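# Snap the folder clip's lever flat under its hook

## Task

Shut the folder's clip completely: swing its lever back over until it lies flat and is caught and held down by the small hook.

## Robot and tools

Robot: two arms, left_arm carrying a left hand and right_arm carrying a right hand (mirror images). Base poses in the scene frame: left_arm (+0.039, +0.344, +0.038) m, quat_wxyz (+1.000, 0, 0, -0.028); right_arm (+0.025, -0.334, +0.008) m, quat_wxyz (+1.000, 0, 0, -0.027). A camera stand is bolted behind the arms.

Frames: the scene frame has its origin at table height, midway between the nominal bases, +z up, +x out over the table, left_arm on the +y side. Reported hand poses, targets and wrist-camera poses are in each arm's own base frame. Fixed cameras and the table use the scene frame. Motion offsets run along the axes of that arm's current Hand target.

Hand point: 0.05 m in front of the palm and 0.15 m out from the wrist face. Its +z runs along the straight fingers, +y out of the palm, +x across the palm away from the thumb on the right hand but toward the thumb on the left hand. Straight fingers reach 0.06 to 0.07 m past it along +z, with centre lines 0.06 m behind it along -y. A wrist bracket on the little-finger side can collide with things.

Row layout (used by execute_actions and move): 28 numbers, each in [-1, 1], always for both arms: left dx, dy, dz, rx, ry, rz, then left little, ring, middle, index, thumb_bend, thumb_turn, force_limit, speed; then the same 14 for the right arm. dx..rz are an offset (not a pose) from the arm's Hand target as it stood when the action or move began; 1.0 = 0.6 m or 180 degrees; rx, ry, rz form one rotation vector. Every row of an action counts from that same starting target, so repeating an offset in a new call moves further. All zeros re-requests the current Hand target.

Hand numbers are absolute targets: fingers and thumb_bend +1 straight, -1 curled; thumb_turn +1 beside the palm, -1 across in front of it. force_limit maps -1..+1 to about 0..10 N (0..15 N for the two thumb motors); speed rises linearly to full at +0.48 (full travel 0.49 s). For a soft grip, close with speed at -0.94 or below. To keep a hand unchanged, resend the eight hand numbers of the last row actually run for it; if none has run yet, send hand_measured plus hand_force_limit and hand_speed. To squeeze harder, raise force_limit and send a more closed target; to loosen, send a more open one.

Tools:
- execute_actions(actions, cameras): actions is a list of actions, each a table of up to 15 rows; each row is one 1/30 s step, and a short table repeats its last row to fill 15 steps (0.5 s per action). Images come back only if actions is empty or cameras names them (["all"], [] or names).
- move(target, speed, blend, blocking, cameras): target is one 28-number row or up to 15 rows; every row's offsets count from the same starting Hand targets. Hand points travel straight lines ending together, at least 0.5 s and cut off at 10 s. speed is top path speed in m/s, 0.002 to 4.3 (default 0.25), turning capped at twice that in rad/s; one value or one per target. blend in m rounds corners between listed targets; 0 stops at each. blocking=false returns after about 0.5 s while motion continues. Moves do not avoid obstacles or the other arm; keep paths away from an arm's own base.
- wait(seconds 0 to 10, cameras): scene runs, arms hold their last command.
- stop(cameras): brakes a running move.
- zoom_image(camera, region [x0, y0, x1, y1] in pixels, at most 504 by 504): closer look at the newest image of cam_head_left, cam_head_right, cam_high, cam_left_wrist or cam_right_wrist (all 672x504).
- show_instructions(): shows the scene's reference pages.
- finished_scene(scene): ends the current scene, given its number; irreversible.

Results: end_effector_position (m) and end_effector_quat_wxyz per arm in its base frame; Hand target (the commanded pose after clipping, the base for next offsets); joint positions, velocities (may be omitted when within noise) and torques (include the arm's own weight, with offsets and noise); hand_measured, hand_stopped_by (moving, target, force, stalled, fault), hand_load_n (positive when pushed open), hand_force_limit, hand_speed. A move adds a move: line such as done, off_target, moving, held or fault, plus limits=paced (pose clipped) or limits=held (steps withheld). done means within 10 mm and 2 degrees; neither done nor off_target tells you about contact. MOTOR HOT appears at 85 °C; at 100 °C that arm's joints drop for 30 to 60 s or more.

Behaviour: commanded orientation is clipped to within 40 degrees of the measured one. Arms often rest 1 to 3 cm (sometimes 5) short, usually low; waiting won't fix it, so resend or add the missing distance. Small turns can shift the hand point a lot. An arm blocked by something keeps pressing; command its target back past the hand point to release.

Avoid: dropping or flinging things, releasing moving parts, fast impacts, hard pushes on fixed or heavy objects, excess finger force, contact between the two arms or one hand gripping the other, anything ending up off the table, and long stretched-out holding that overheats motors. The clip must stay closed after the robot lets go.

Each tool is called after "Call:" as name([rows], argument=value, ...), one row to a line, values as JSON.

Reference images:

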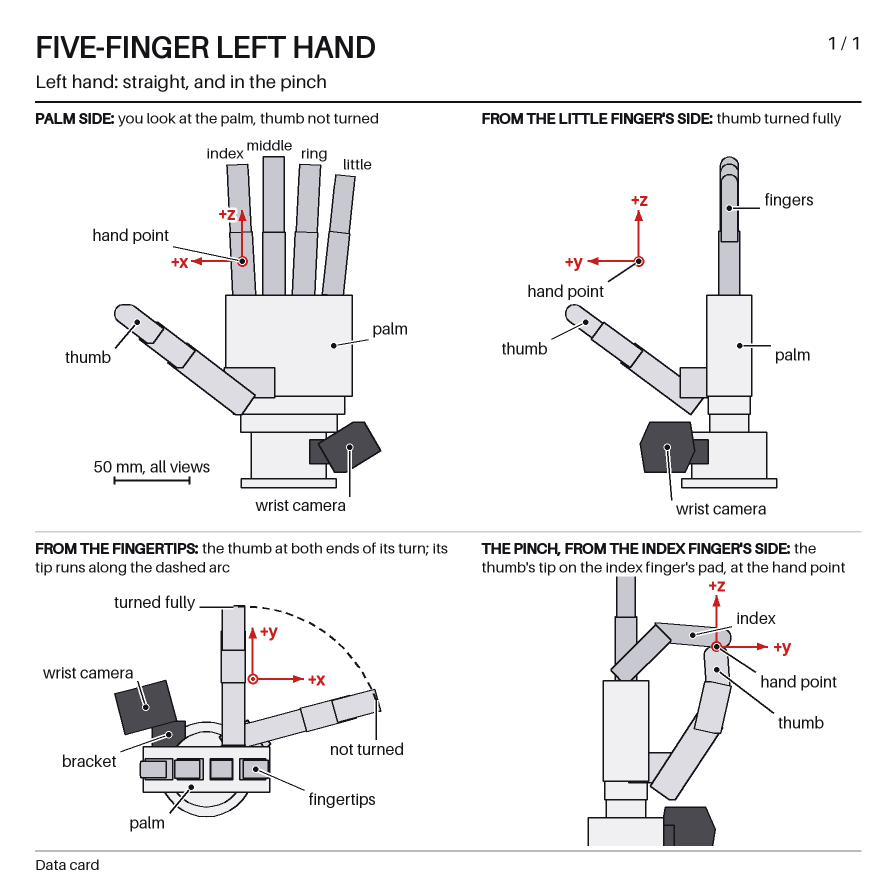

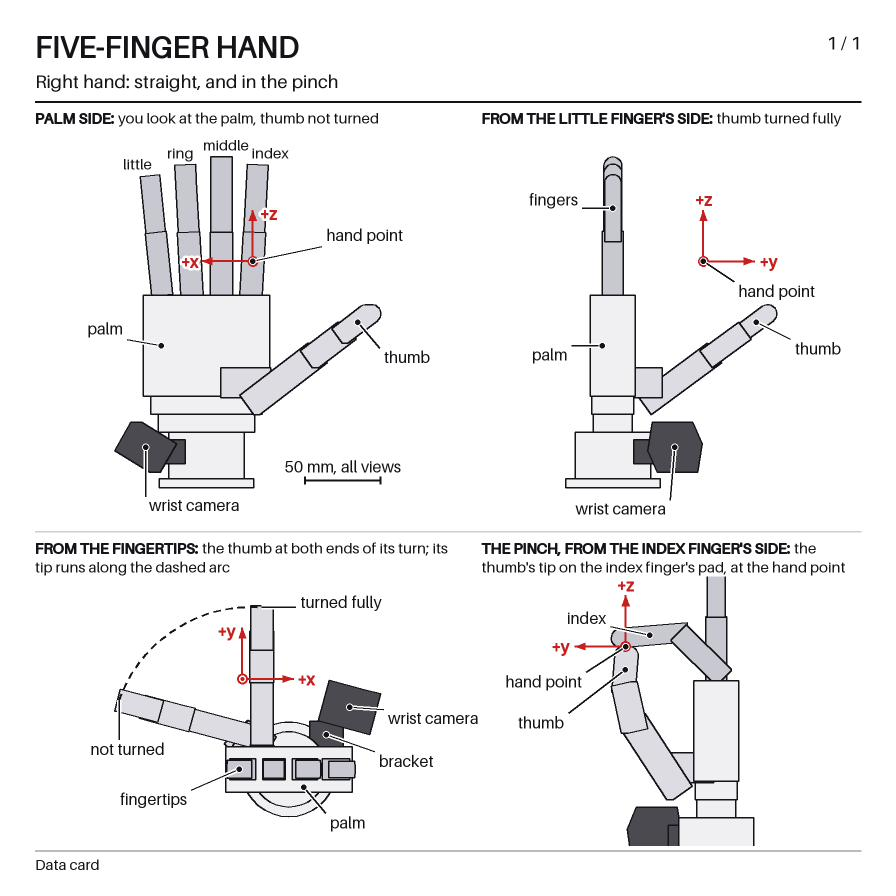

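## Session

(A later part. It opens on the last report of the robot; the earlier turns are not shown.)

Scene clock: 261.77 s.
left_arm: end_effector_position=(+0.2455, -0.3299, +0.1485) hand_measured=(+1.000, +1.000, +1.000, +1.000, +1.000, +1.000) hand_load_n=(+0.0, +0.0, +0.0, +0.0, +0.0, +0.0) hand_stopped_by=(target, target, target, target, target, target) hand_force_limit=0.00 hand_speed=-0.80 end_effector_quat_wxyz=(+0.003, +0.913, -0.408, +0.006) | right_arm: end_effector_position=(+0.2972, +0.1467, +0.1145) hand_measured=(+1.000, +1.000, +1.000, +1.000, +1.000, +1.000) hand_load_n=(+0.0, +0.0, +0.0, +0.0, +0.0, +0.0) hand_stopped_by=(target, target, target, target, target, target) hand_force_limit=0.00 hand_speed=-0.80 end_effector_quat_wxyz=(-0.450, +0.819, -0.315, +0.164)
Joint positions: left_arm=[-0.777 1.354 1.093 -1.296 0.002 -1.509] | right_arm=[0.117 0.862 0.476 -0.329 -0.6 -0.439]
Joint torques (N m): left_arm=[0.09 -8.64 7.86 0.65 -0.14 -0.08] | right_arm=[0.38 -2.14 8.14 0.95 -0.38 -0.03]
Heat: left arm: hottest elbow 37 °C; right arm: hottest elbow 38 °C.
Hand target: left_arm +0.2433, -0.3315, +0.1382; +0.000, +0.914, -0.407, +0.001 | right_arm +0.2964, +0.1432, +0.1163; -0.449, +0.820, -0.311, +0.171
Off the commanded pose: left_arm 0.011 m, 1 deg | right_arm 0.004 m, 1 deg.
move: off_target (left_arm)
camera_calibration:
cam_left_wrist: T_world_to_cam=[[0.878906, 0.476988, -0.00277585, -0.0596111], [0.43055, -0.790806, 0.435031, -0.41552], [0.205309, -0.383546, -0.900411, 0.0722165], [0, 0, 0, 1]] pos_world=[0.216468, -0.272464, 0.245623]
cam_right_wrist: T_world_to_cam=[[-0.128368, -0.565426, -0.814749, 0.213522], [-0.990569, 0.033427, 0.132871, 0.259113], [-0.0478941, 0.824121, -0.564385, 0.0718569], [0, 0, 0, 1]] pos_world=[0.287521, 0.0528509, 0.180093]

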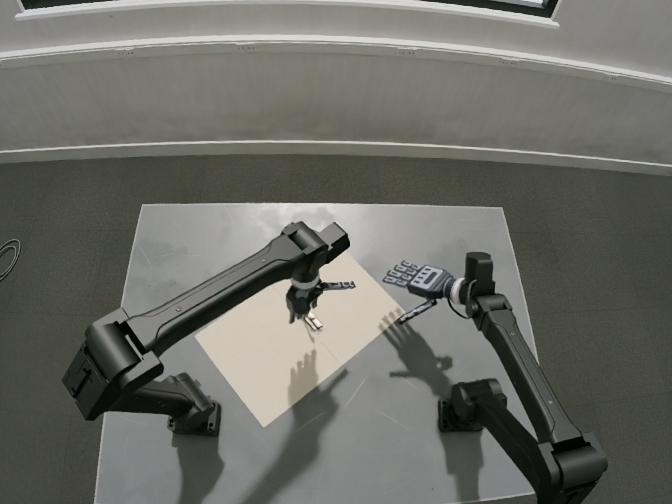

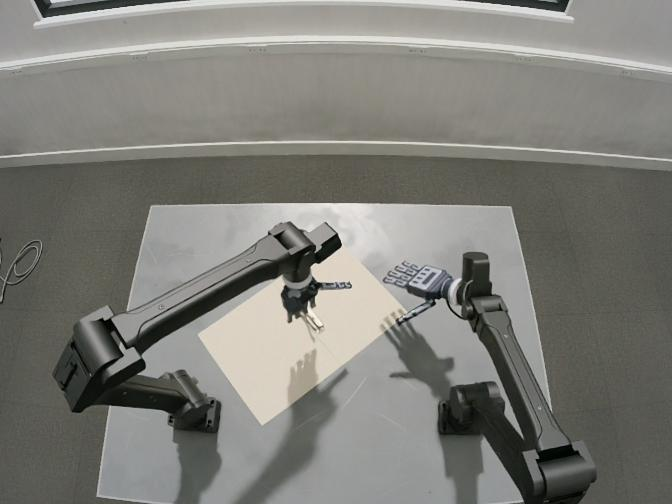

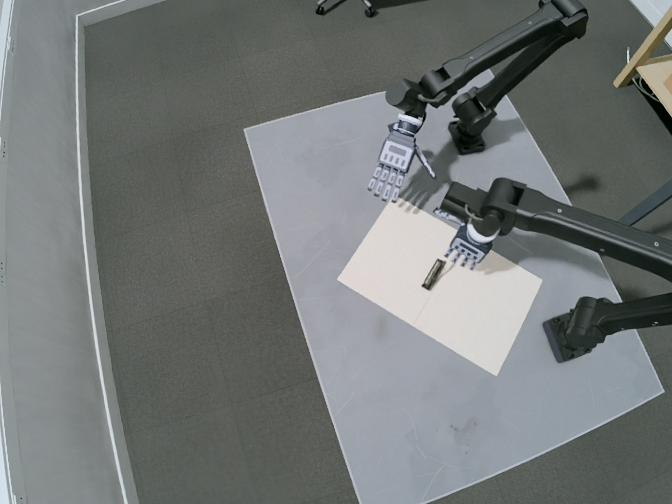

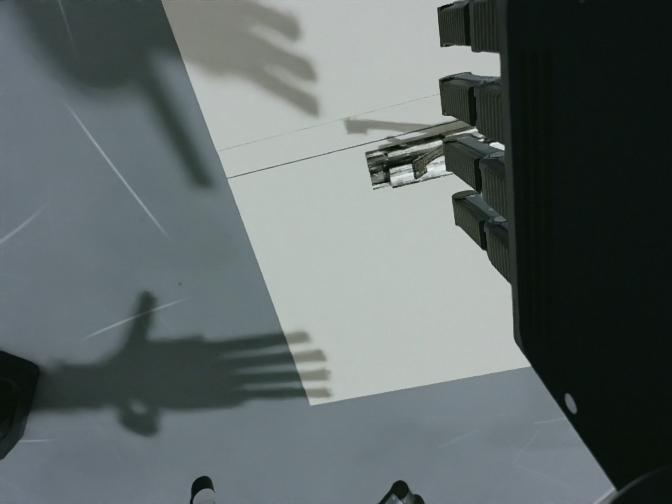

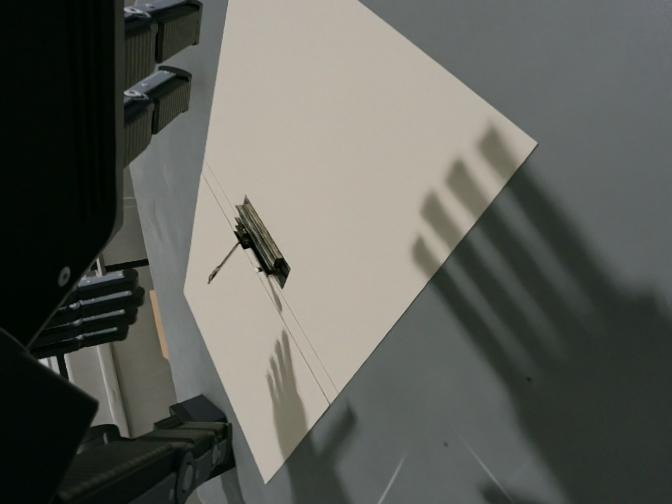

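Call:
move(target=[0,0.003,0.0737,0,0,0,1,1,1,1,1,1,0,-0.8,0,0,0,0,0,0,1,1,1,1,1,1,0,-0.8], speed=0.08, cameras=["all"])

Call:
zoom_image(camera="cam_left_wrist", region=[330, 50, 520, 230])

Call:
zoom_image(camera="cam_right_wrist", region=[130, 180, 310, 320])

Scene clock: 309.70 s.
left_arm: end_effector_position=(+0.2451, -0.3314, +0.1031) hand_measured=(+1.000, +1.000, +1.000, +1.000, +1.000, +1.000) hand_load_n=(+0.0, +0.0, +0.0, +0.0, +0.0, +0.0) hand_stopped_by=(target, target, target, target, target, target) hand_force_limit=0.00 hand_speed=-0.80 end_effector_quat_wxyz=(+0.003, +0.913, -0.407, +0.005) | right_arm: end_effector_position=(+0.2972, +0.1467, +0.1145) hand_measured=(+1.000, +1.000, +1.000, +1.000, +1.000, +1.000) hand_load_n=(+0.0, +0.0, +0.0, +0.0, +0.0, -0.5) hand_stopped_by=(target, target, target, target, target, target) hand_force_limit=0.00 hand_speed=-0.80 end_effector_quat_wxyz=(-0.450, +0.819, -0.315, +0.164)
Joint positions: left_arm=[-0.781 1.398 1.01 -1.172 0.002 -1.514] | right_arm=[0.117 0.862 0.476 -0.329 -0.6 -0.439]
Joint torques (N m): left_arm=[0.15 -9 7.5 0.59 -0.13 -0.07] | right_arm=[0.03 -2.32 8.09 0.94 -0.37 -0.03]
Heat: left arm: hottest elbow 37 °C; right arm: hottest elbow 39 °C.
Hand target: left_arm +0.2420, -0.3327, +0.0940; +0.000, +0.914, -0.407, +0.000 | right_arm +0.2964, +0.1432, +0.1163; -0.449, +0.820, -0.311, +0.171
Off the commanded pose: left_arm 0.010 m, 1 deg | right_arm 0.004 m, 1 deg.
move: done
camera_calibration:
cam_left_wrist: T_world_to_cam=[[0.878176, 0.478326, -0.00325235, -0.0580403], [0.432496, -0.791095, 0.432569, -0.39708], [0.204336, -0.381279, -0.901595, 0.0319994], [0, 0, 0, 1]] pos_world=[0.216167, -0.274165, 0.200426]
cam_right_wrist: T_world_to_cam=[[-0.128368, -0.565426, -0.814749, 0.213522], [-0.990569, 0.033427, 0.132871, 0.259113], [-0.0478941, 0.824121, -0.564385, 0.0718569], [0, 0, 0, 1]] pos_world=[0.287521, 0.0528509, 0.180093]

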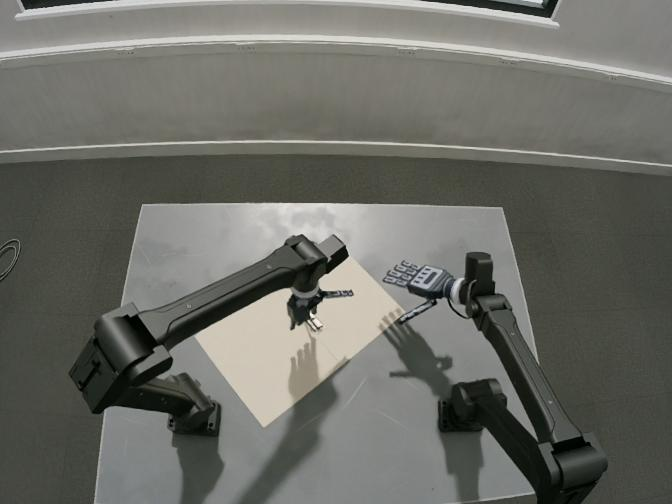

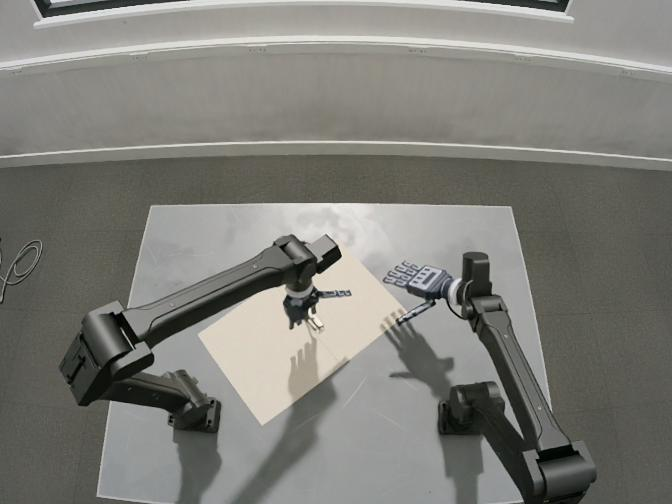

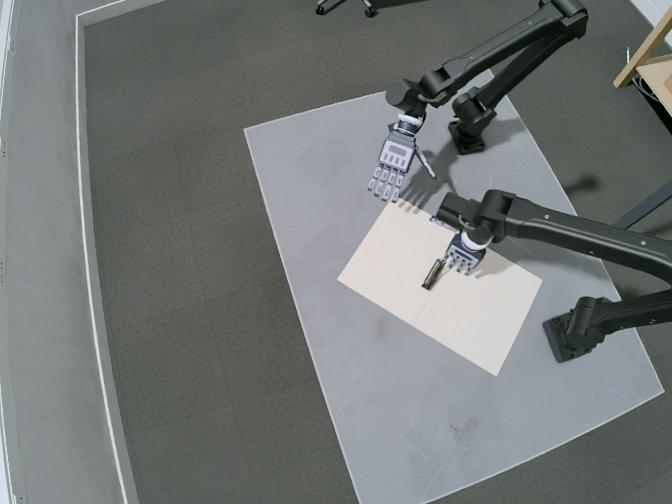

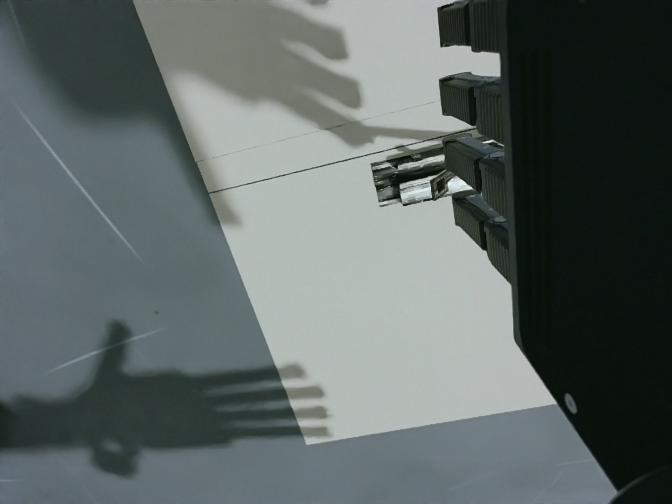

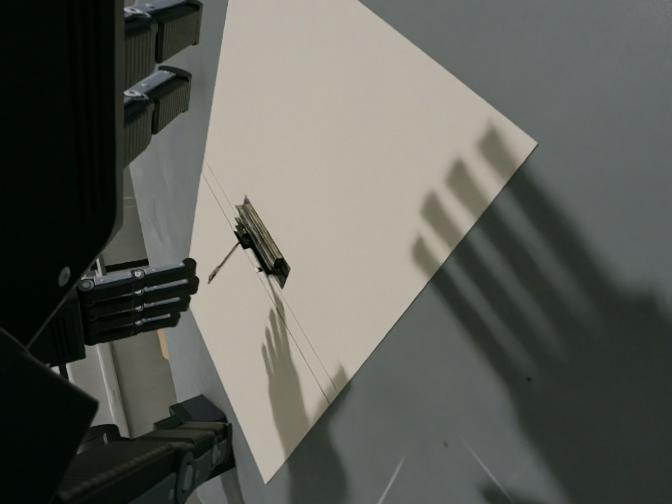

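Scaled by 2.653 from the camera's 672x504 image, which has a finer 960x720 frame.

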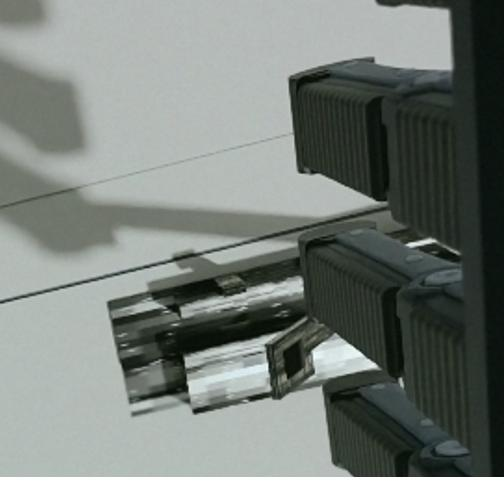

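Scaled by 2.800 from the camera's 672x504 image, which has a finer 960x720 frame.

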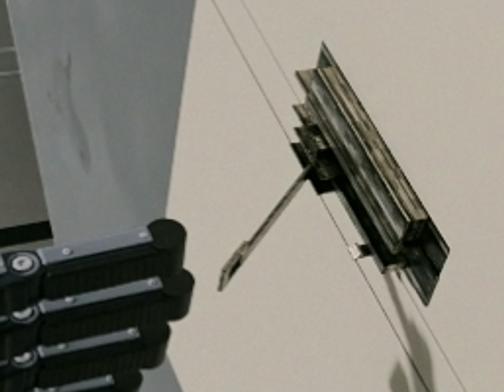

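Call:
move([
  [-0.0067,0,0.0217,0,0,0,1,1,1,1,1,1,0,-0.8,0,0,0,0,0,0,1,1,1,1,1,1,0,-0.8],
  [-0.0067,0.021,0.055,0,0,0,1,1,1,1,1,1,0,-0.8,0,0,0,0,0,0,1,1,1,1,1,1,0,-0.8],
], speed=0.05, blend=0.01, cameras=["all"])

Call:
zoom_image(camera="cam_left_wrist", region=[330, 100, 520, 280])

Call:
zoom_image(camera="cam_right_wrist", region=[130, 180, 310, 320])

Scene clock: 333.00 s.
left_arm: end_effector_position=(+0.2347, -0.3374, +0.0777) hand_measured=(+1.000, +1.000, +1.000, +1.000, +1.000, +1.000) hand_load_n=(+0.0, +0.0, +0.0, +0.0, +0.0, +0.0) hand_stopped_by=(target, target, target, target, target, target) hand_force_limit=0.00 hand_speed=-0.80 end_effector_quat_wxyz=(+0.004, +0.914, -0.406, +0.010) | right_arm: end_effector_position=(+0.2972, +0.1467, +0.1145) hand_measured=(+1.000, +1.000, +1.000, +1.000, +1.000, +1.000) hand_load_n=(+0.0, +0.0, +0.0, +0.0, +0.0, -0.5) hand_stopped_by=(target, target, target, target, target, target) hand_force_limit=0.00 hand_speed=-0.80 end_effector_quat_wxyz=(-0.450, +0.819, -0.315, +0.164)
Joint positions: left_arm=[-0.813 1.412 0.951 -1.088 0 -1.547] | right_arm=[0.117 0.862 0.476 -0.329 -0.6 -0.439]
Joint torques (N m): left_arm=[0.03 -7.77 6.74 1.01 -0.06 -0.06] | right_arm=[0.15 -2.43 8.1 0.94 -0.38 -0.04]
Heat: left arm: hottest elbow 35 °C; right arm: hottest elbow 40 °C.
Hand target: left_arm +0.2300, -0.3384, +0.0612; +0.000, +0.914, -0.407, +0.001 | right_arm +0.2964, +0.1432, +0.1163; -0.449, +0.820, -0.311, +0.171
Off the commanded pose: left_arm 0.017 m, 1 deg | right_arm 0.004 m, 1 deg.
move: off_target (left_arm); blend cut to 0.0069 m at target 1
camera_calibration:
cam_left_wrist: T_world_to_cam=[[0.877794, 0.479036, 0.00140371, -0.0460623], [0.429219, -0.787803, 0.441744, -0.38513], [0.212717, -0.387158, -0.89714, 0.00459331], [0, 0, 0, 1]] pos_world=[0.204761, -0.279562, 0.174314]
cam_right_wrist: T_world_to_cam=[[-0.128368, -0.565426, -0.814749, 0.213522], [-0.990569, 0.033427, 0.132871, 0.259113], [-0.0478941, 0.824121, -0.564385, 0.0718569], [0, 0, 0, 1]] pos_world=[0.287521, 0.0528509, 0.180093]

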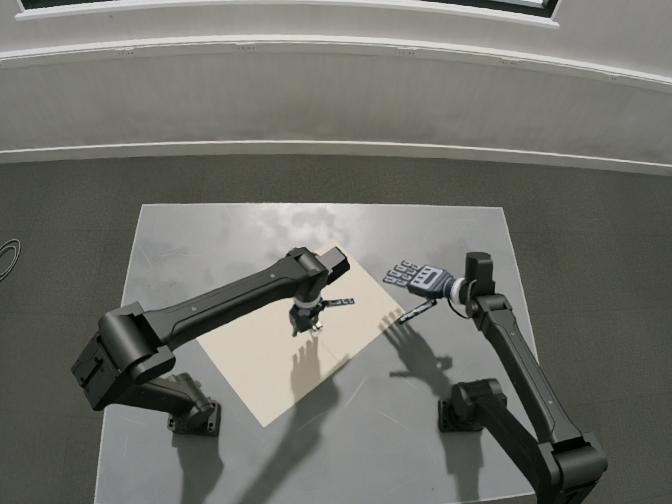

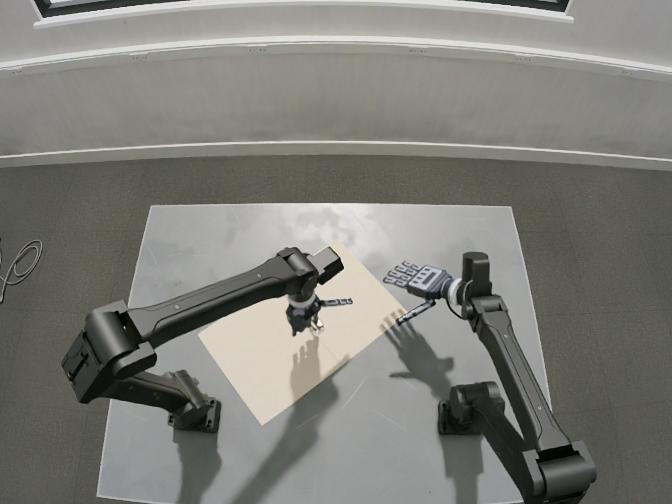

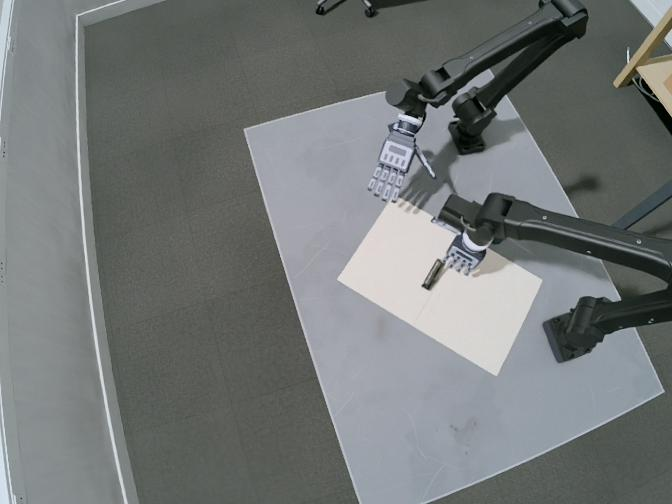

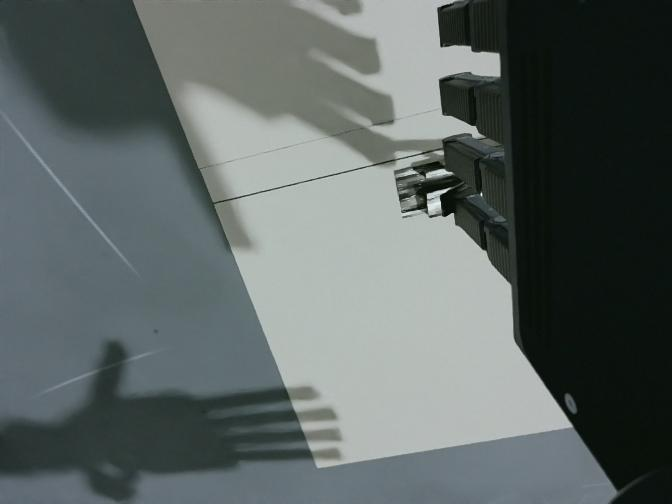

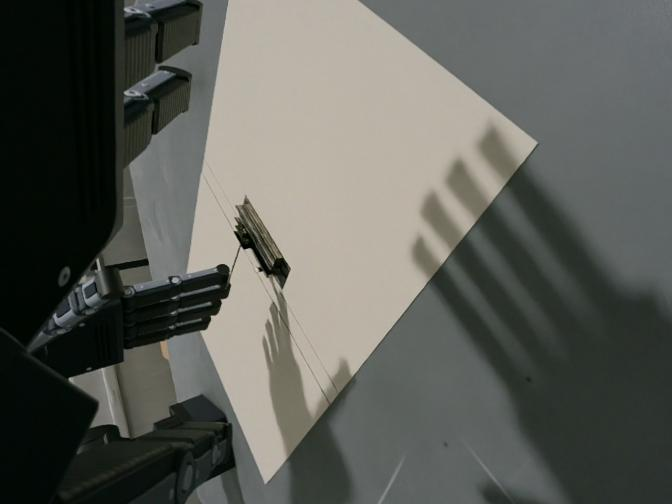

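Scaled by 2.653 from the camera's 672x504 image, which has a finer 960x720 frame.

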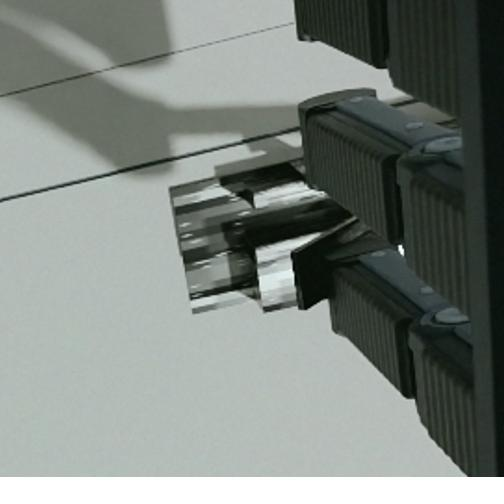

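Scaled by 2.800 from the camera's 672x504 image, which has a finer 960x720 frame.

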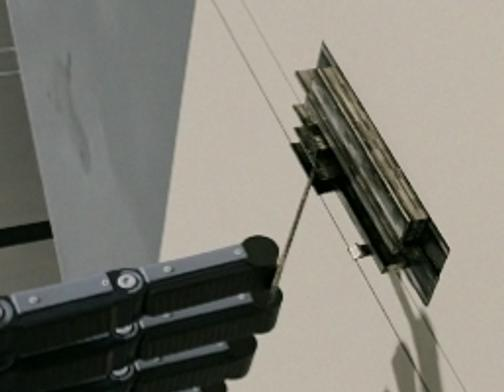

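Call:
move([
  [-0.0033,0.0208,0.0483,0,0,0,1,1,1,1,1,1,0,-0.8,0,0,0,0,0,0,1,1,1,1,1,1,0,-0.8],
], speed=0.05, cameras=["all"])

Call:
zoom_image(camera="cam_left_wrist", region=[330, 100, 520, 280])

Call:
zoom_image(camera="cam_right_wrist", region=[130, 180, 310, 320])

Scene clock: 345.17 s.
left_arm: end_effector_position=(+0.2268, -0.3453, +0.0525) hand_measured=(+1.000, +1.000, +1.000, +1.000, +1.000, +1.000) hand_load_n=(+0.0, +0.0, +0.0, +0.0, +0.0, +0.0) hand_stopped_by=(target, target, target, target, target, target) hand_force_limit=0.00 hand_speed=-0.80 end_effector_quat_wxyz=(+0.005, +0.914, -0.405, +0.014) | right_arm: end_effector_position=(+0.2972, +0.1467, +0.1145) hand_measured=(+1.000, +1.000, +1.000, +1.000, +1.000, +1.000) hand_load_n=(+0.0, +0.0, +0.0, +0.0, +0.0, +0.0) hand_stopped_by=(target, target, target, target, target, target) hand_force_limit=0.00 hand_speed=-0.80 end_effector_quat_wxyz=(-0.450, +0.819, -0.315, +0.164)
Joint positions: left_arm=[-0.844 1.443 0.908 -1.006 -0.002 -1.582] | right_arm=[0.117 0.862 0.476 -0.329 -0.6 -0.439]
Joint torques (N m): left_arm=[-0.15 -7.36 6.12 1.13 0 -0.07] | right_arm=[0.21 -2.26 8.1 0.9 -0.37 -0.03]
Heat: left arm: hottest elbow 35 °C; right arm: hottest elbow 40 °C.
Hand target: left_arm +0.2195, -0.3452, +0.0321; +0.000, +0.914, -0.406, +0.001 | right_arm +0.2964, +0.1432, +0.1163; -0.449, +0.820, -0.311, +0.171
Off the commanded pose: left_arm 0.022 m, 2 deg | right_arm 0.004 m, 1 deg.
move: off_target (left_arm)
camera_calibration:
cam_left_wrist: T_world_to_cam=[[0.875941, 0.482399, 0.00424498, -0.0339238], [0.429575, -0.783967, 0.448176, -0.376034], [0.219527, -0.390752, -0.893935, -0.0223368], [0, 0, 0, 1]] pos_world=[0.196153, -0.287161, 0.148705]
cam_right_wrist: T_world_to_cam=[[-0.128368, -0.565426, -0.814749, 0.213522], [-0.990569, 0.033427, 0.132871, 0.259113], [-0.0478941, 0.824121, -0.564385, 0.0718569], [0, 0, 0, 1]] pos_world=[0.287521, 0.0528509, 0.180093]

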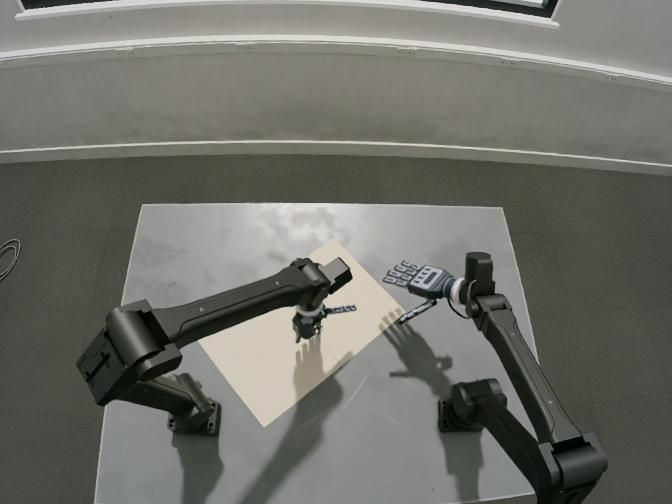

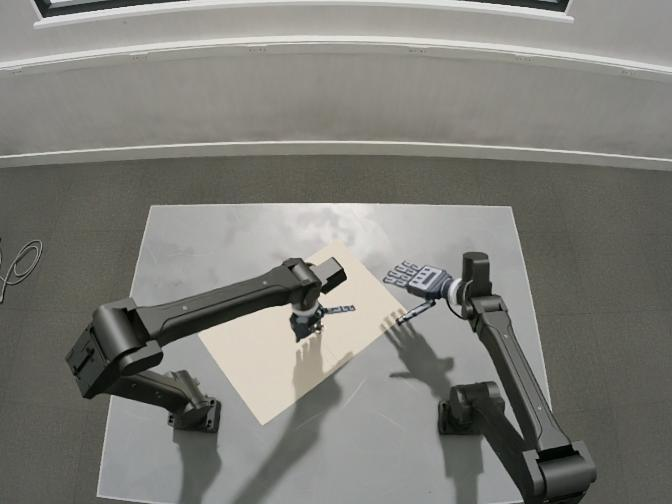

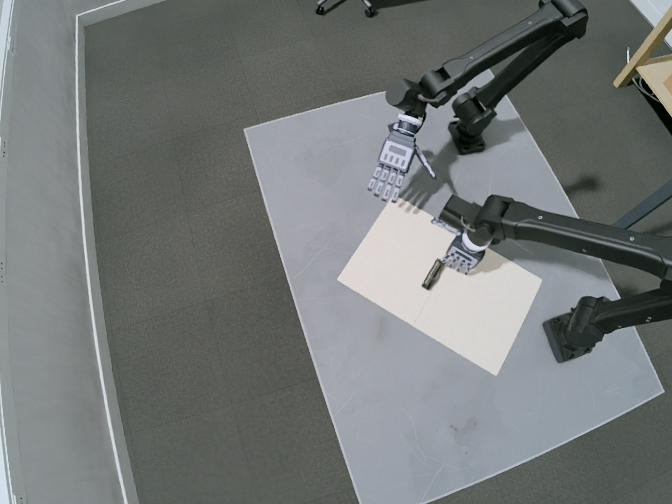

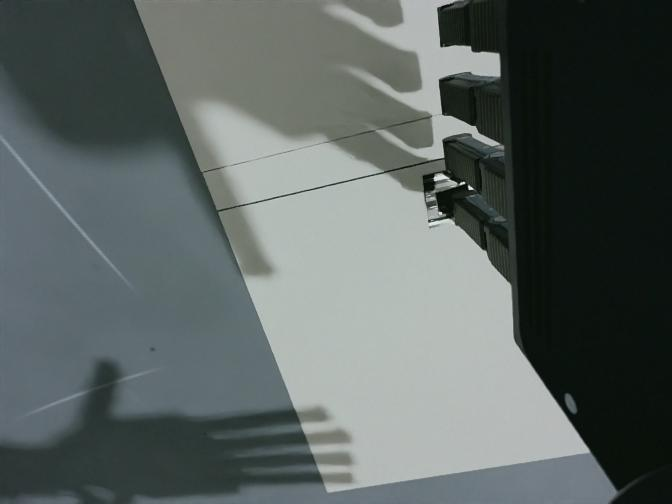

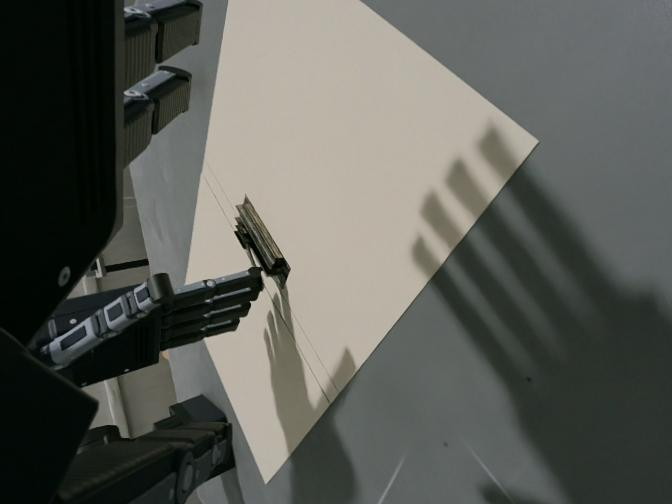

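Scaled by 2.653 from the camera's 672x504 image, which has a finer 960x720 frame.

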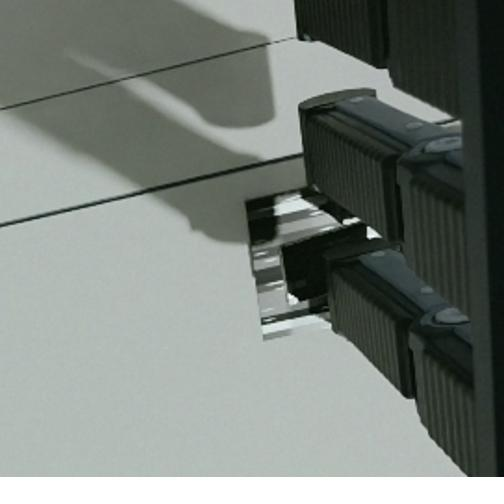

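Scaled by 2.800 from the camera's 672x504 image, which has a finer 960x720 frame.

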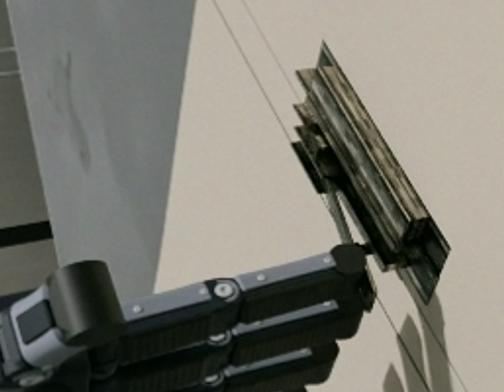

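Call:
move([
  [-0.0033,0.002,0.02,0,0,0,1,1,1,1,1,1,0,-0.8,0,0,0,0,0,0,1,1,1,1,1,1,0,-0.8],
], speed=0.05, cameras=["cam_left_wrist","cam_right_wrist"])

Call:
zoom_image(camera="cam_left_wrist", region=[330, 100, 520, 280])

Call:
zoom_image(camera="cam_right_wrist", region=[200, 180, 320, 300])

Scene clock: 355.17 s.
left_arm: end_effector_position=(+0.2262, -0.3460, +0.0459) hand_measured=(+1.000, +1.000, +1.000, +1.000, +1.000, +1.000) hand_load_n=(+0.0, +0.0, +0.0, +0.0, +0.0, -0.5) hand_stopped_by=(target, target, target, target, target, target) hand_force_limit=0.00 hand_speed=-0.80 end_effector_quat_wxyz=(+0.007, +0.914, -0.404, +0.019) | right_arm: end_effector_position=(+0.2972, +0.1467, +0.1145) hand_measured=(+1.000, +1.000, +1.000, +1.000, +1.000, +1.000) hand_load_n=(+0.0, +0.0, +0.0, +0.0, +0.0, -0.5) hand_stopped_by=(target, target, target, target, target, target) hand_force_limit=0.00 hand_speed=-0.80 end_effector_quat_wxyz=(-0.450, +0.819, -0.315, +0.164)
Joint positions: left_arm=[-0.847 1.447 0.89 -0.974 -0.003 -1.585] | right_arm=[0.117 0.862 0.476 -0.329 -0.6 -0.439]
Joint torques (N m): left_arm=[-0.21 -6.48 5.67 1.28 0.01 -0.05] | right_arm=[0.09 -2.32 8.1 0.92 -0.38 -0.03]
Heat: left arm: hottest elbow 35 °C; right arm: hottest elbow 40 °C.
Hand target: left_arm +0.2172, -0.3444, +0.0200; +0.000, +0.914, -0.407, +0.001 | right_arm +0.2964, +0.1432, +0.1163; -0.449, +0.820, -0.311, +0.171
Off the commanded pose: left_arm 0.027 m, 2 deg | right_arm 0.004 m, 1 deg.
move: off_target (left_arm)
camera_calibration:
cam_left_wrist: T_world_to_cam=[[0.875554, 0.483073, 0.00678361, -0.0328023], [0.426952, -0.780254, 0.457073, -0.371754], [0.226092, -0.397295, -0.889404, -0.0323227], [0, 0, 0, 1]] pos_world=[0.194749, -0.287058, 0.141393]
cam_right_wrist: T_world_to_cam=[[-0.128368, -0.565426, -0.814749, 0.213522], [-0.990569, 0.033427, 0.132871, 0.259113], [-0.0478941, 0.824121, -0.564385, 0.0718569], [0, 0, 0, 1]] pos_world=[0.287521, 0.0528509, 0.180093]
Images, in order (width x height): cam_left_wrist 672x504, cam_right_wrist 672x504.

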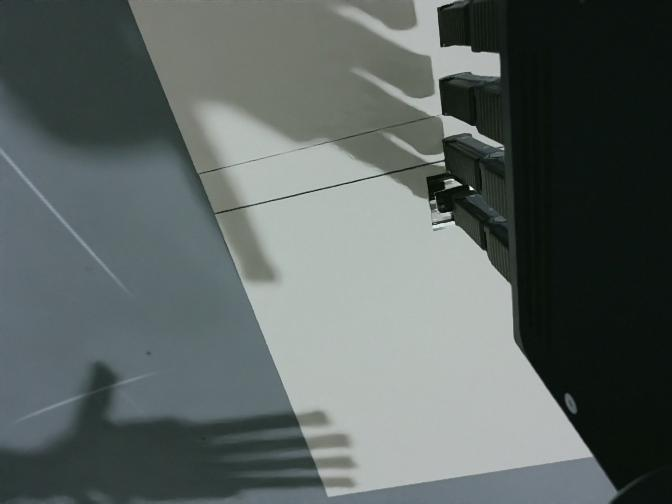

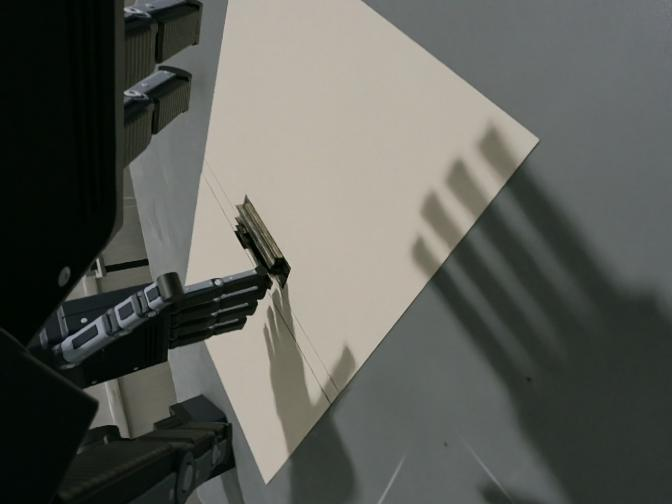

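Scaled by 2.653 from the camera's 672x504 image, which has a finer 960x720 frame.

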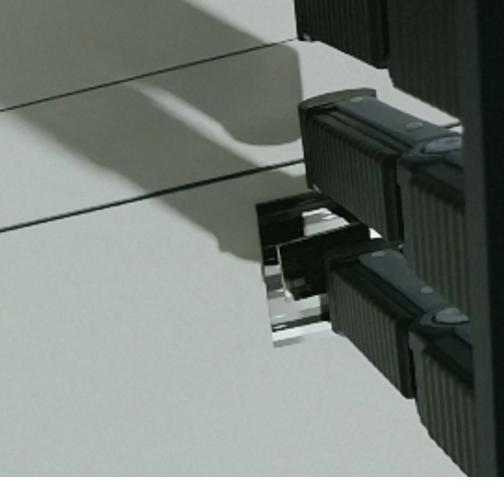

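Scaled by 4.200 from the camera's 672x504 image, which has a finer 960x720 frame.

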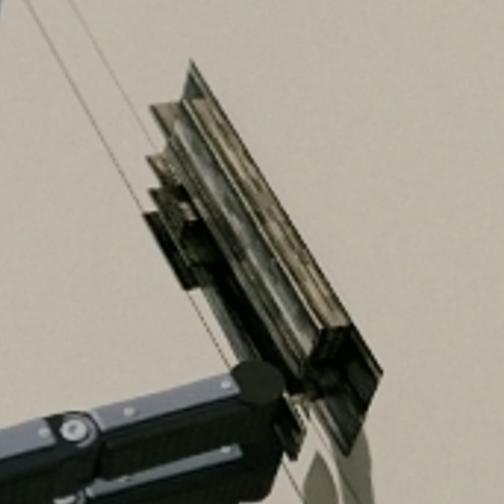

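Call:
move([
  [0,-0.004,0.03,0,0,0,1,1,1,1,1,1,0,-0.8,0,0,0,0,0,0,1,1,1,1,1,1,0,-0.8],
], speed=0.05, cameras=["cam_left_wrist","cam_right_wrist"])

Call:
zoom_image(camera="cam_left_wrist", region=[330, 100, 520, 280])

Call:
zoom_image(camera="cam_right_wrist", region=[200, 180, 320, 300])

Scene clock: 362.00 s.
left_arm: end_effector_position=(+0.2298, -0.3506, +0.0422) hand_measured=(+1.000, +1.000, +1.000, +1.000, +1.000, +1.000) hand_load_n=(-0.5, +0.0, +0.0, +0.0, +0.0, -0.5) hand_stopped_by=(target, target, target, target, target, target) hand_force_limit=0.00 hand_speed=-0.80 end_effector_quat_wxyz=(+0.014, +0.914, -0.404, +0.032) | right_arm: end_effector_position=(+0.2972, +0.1467, +0.1145) hand_measured=(+1.000, +1.000, +1.000, +1.000, +1.000, +1.000) hand_load_n=(+0.0, +0.0, +0.0, +0.0, +0.0, +0.0) hand_stopped_by=(target, target, target, target, target, target) hand_force_limit=0.00 hand_speed=-0.80 end_effector_quat_wxyz=(-0.450, +0.819, -0.315, +0.164)
Joint positions: left_arm=[-0.847 1.45 0.878 -0.929 -0.002 -1.585] | right_arm=[0.117 0.862 0.476 -0.329 -0.6 -0.439]
Joint torques (N m): left_arm=[0.32 -4.78 4.64 1.48 -0.04 0.01] | right_arm=[-0.09 -2.26 8.05 0.91 -0.37 -0.03]
Heat: left arm: hottest elbow 35 °C; right arm: hottest elbow 40 °C.
Hand target: left_arm +0.2191, -0.3430, +0.0021; +0.000, +0.914, -0.407, +0.001 | right_arm +0.2964, +0.1432, +0.1163; -0.449, +0.820, -0.311, +0.171
Off the commanded pose: left_arm 0.042 m, 4 deg | right_arm 0.004 m, 1 deg.
move: off_target (left_arm)
camera_calibration:
cam_left_wrist: T_world_to_cam=[[0.875369, 0.483308, 0.0119297, -0.0338117], [0.418373, -0.769663, 0.482268, -0.370594], [0.242266, -0.417171, -0.875943, -0.049515], [0, 0, 0, 1]] pos_world=[0.19664, -0.289547, 0.135757]
cam_right_wrist: T_world_to_cam=[[-0.128368, -0.565426, -0.814749, 0.213522], [-0.990569, 0.033427, 0.132871, 0.259113], [-0.0478941, 0.824121, -0.564385, 0.0718569], [0, 0, 0, 1]] pos_world=[0.287521, 0.0528509, 0.180093]
Images, in order (width x height): cam_left_wrist 672x504, cam_right_wrist 672x504.

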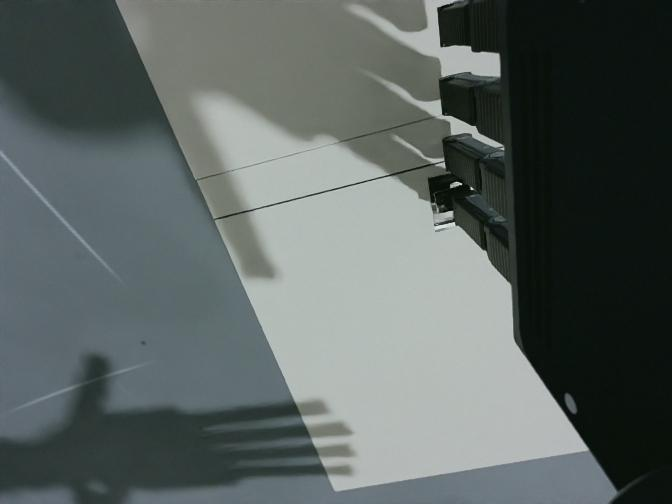

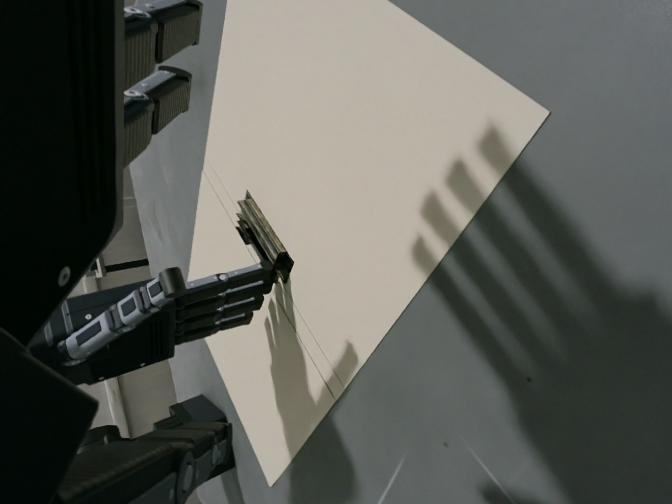

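Scaled by 2.653 from the camera's 672x504 image, which has a finer 960x720 frame.

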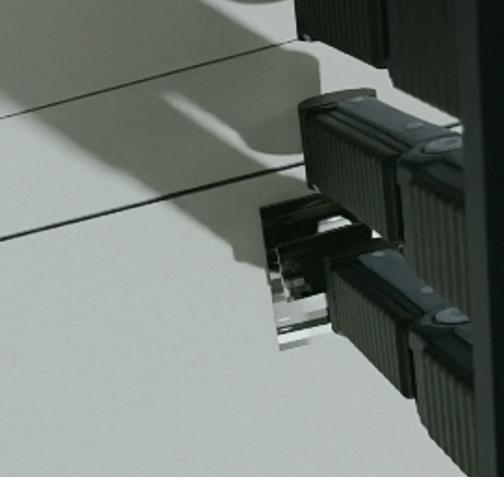

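Scaled by 4.200 from the camera's 672x504 image, which has a finer 960x720 frame.

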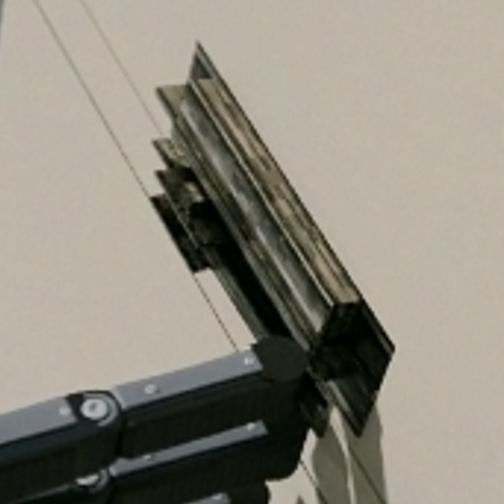

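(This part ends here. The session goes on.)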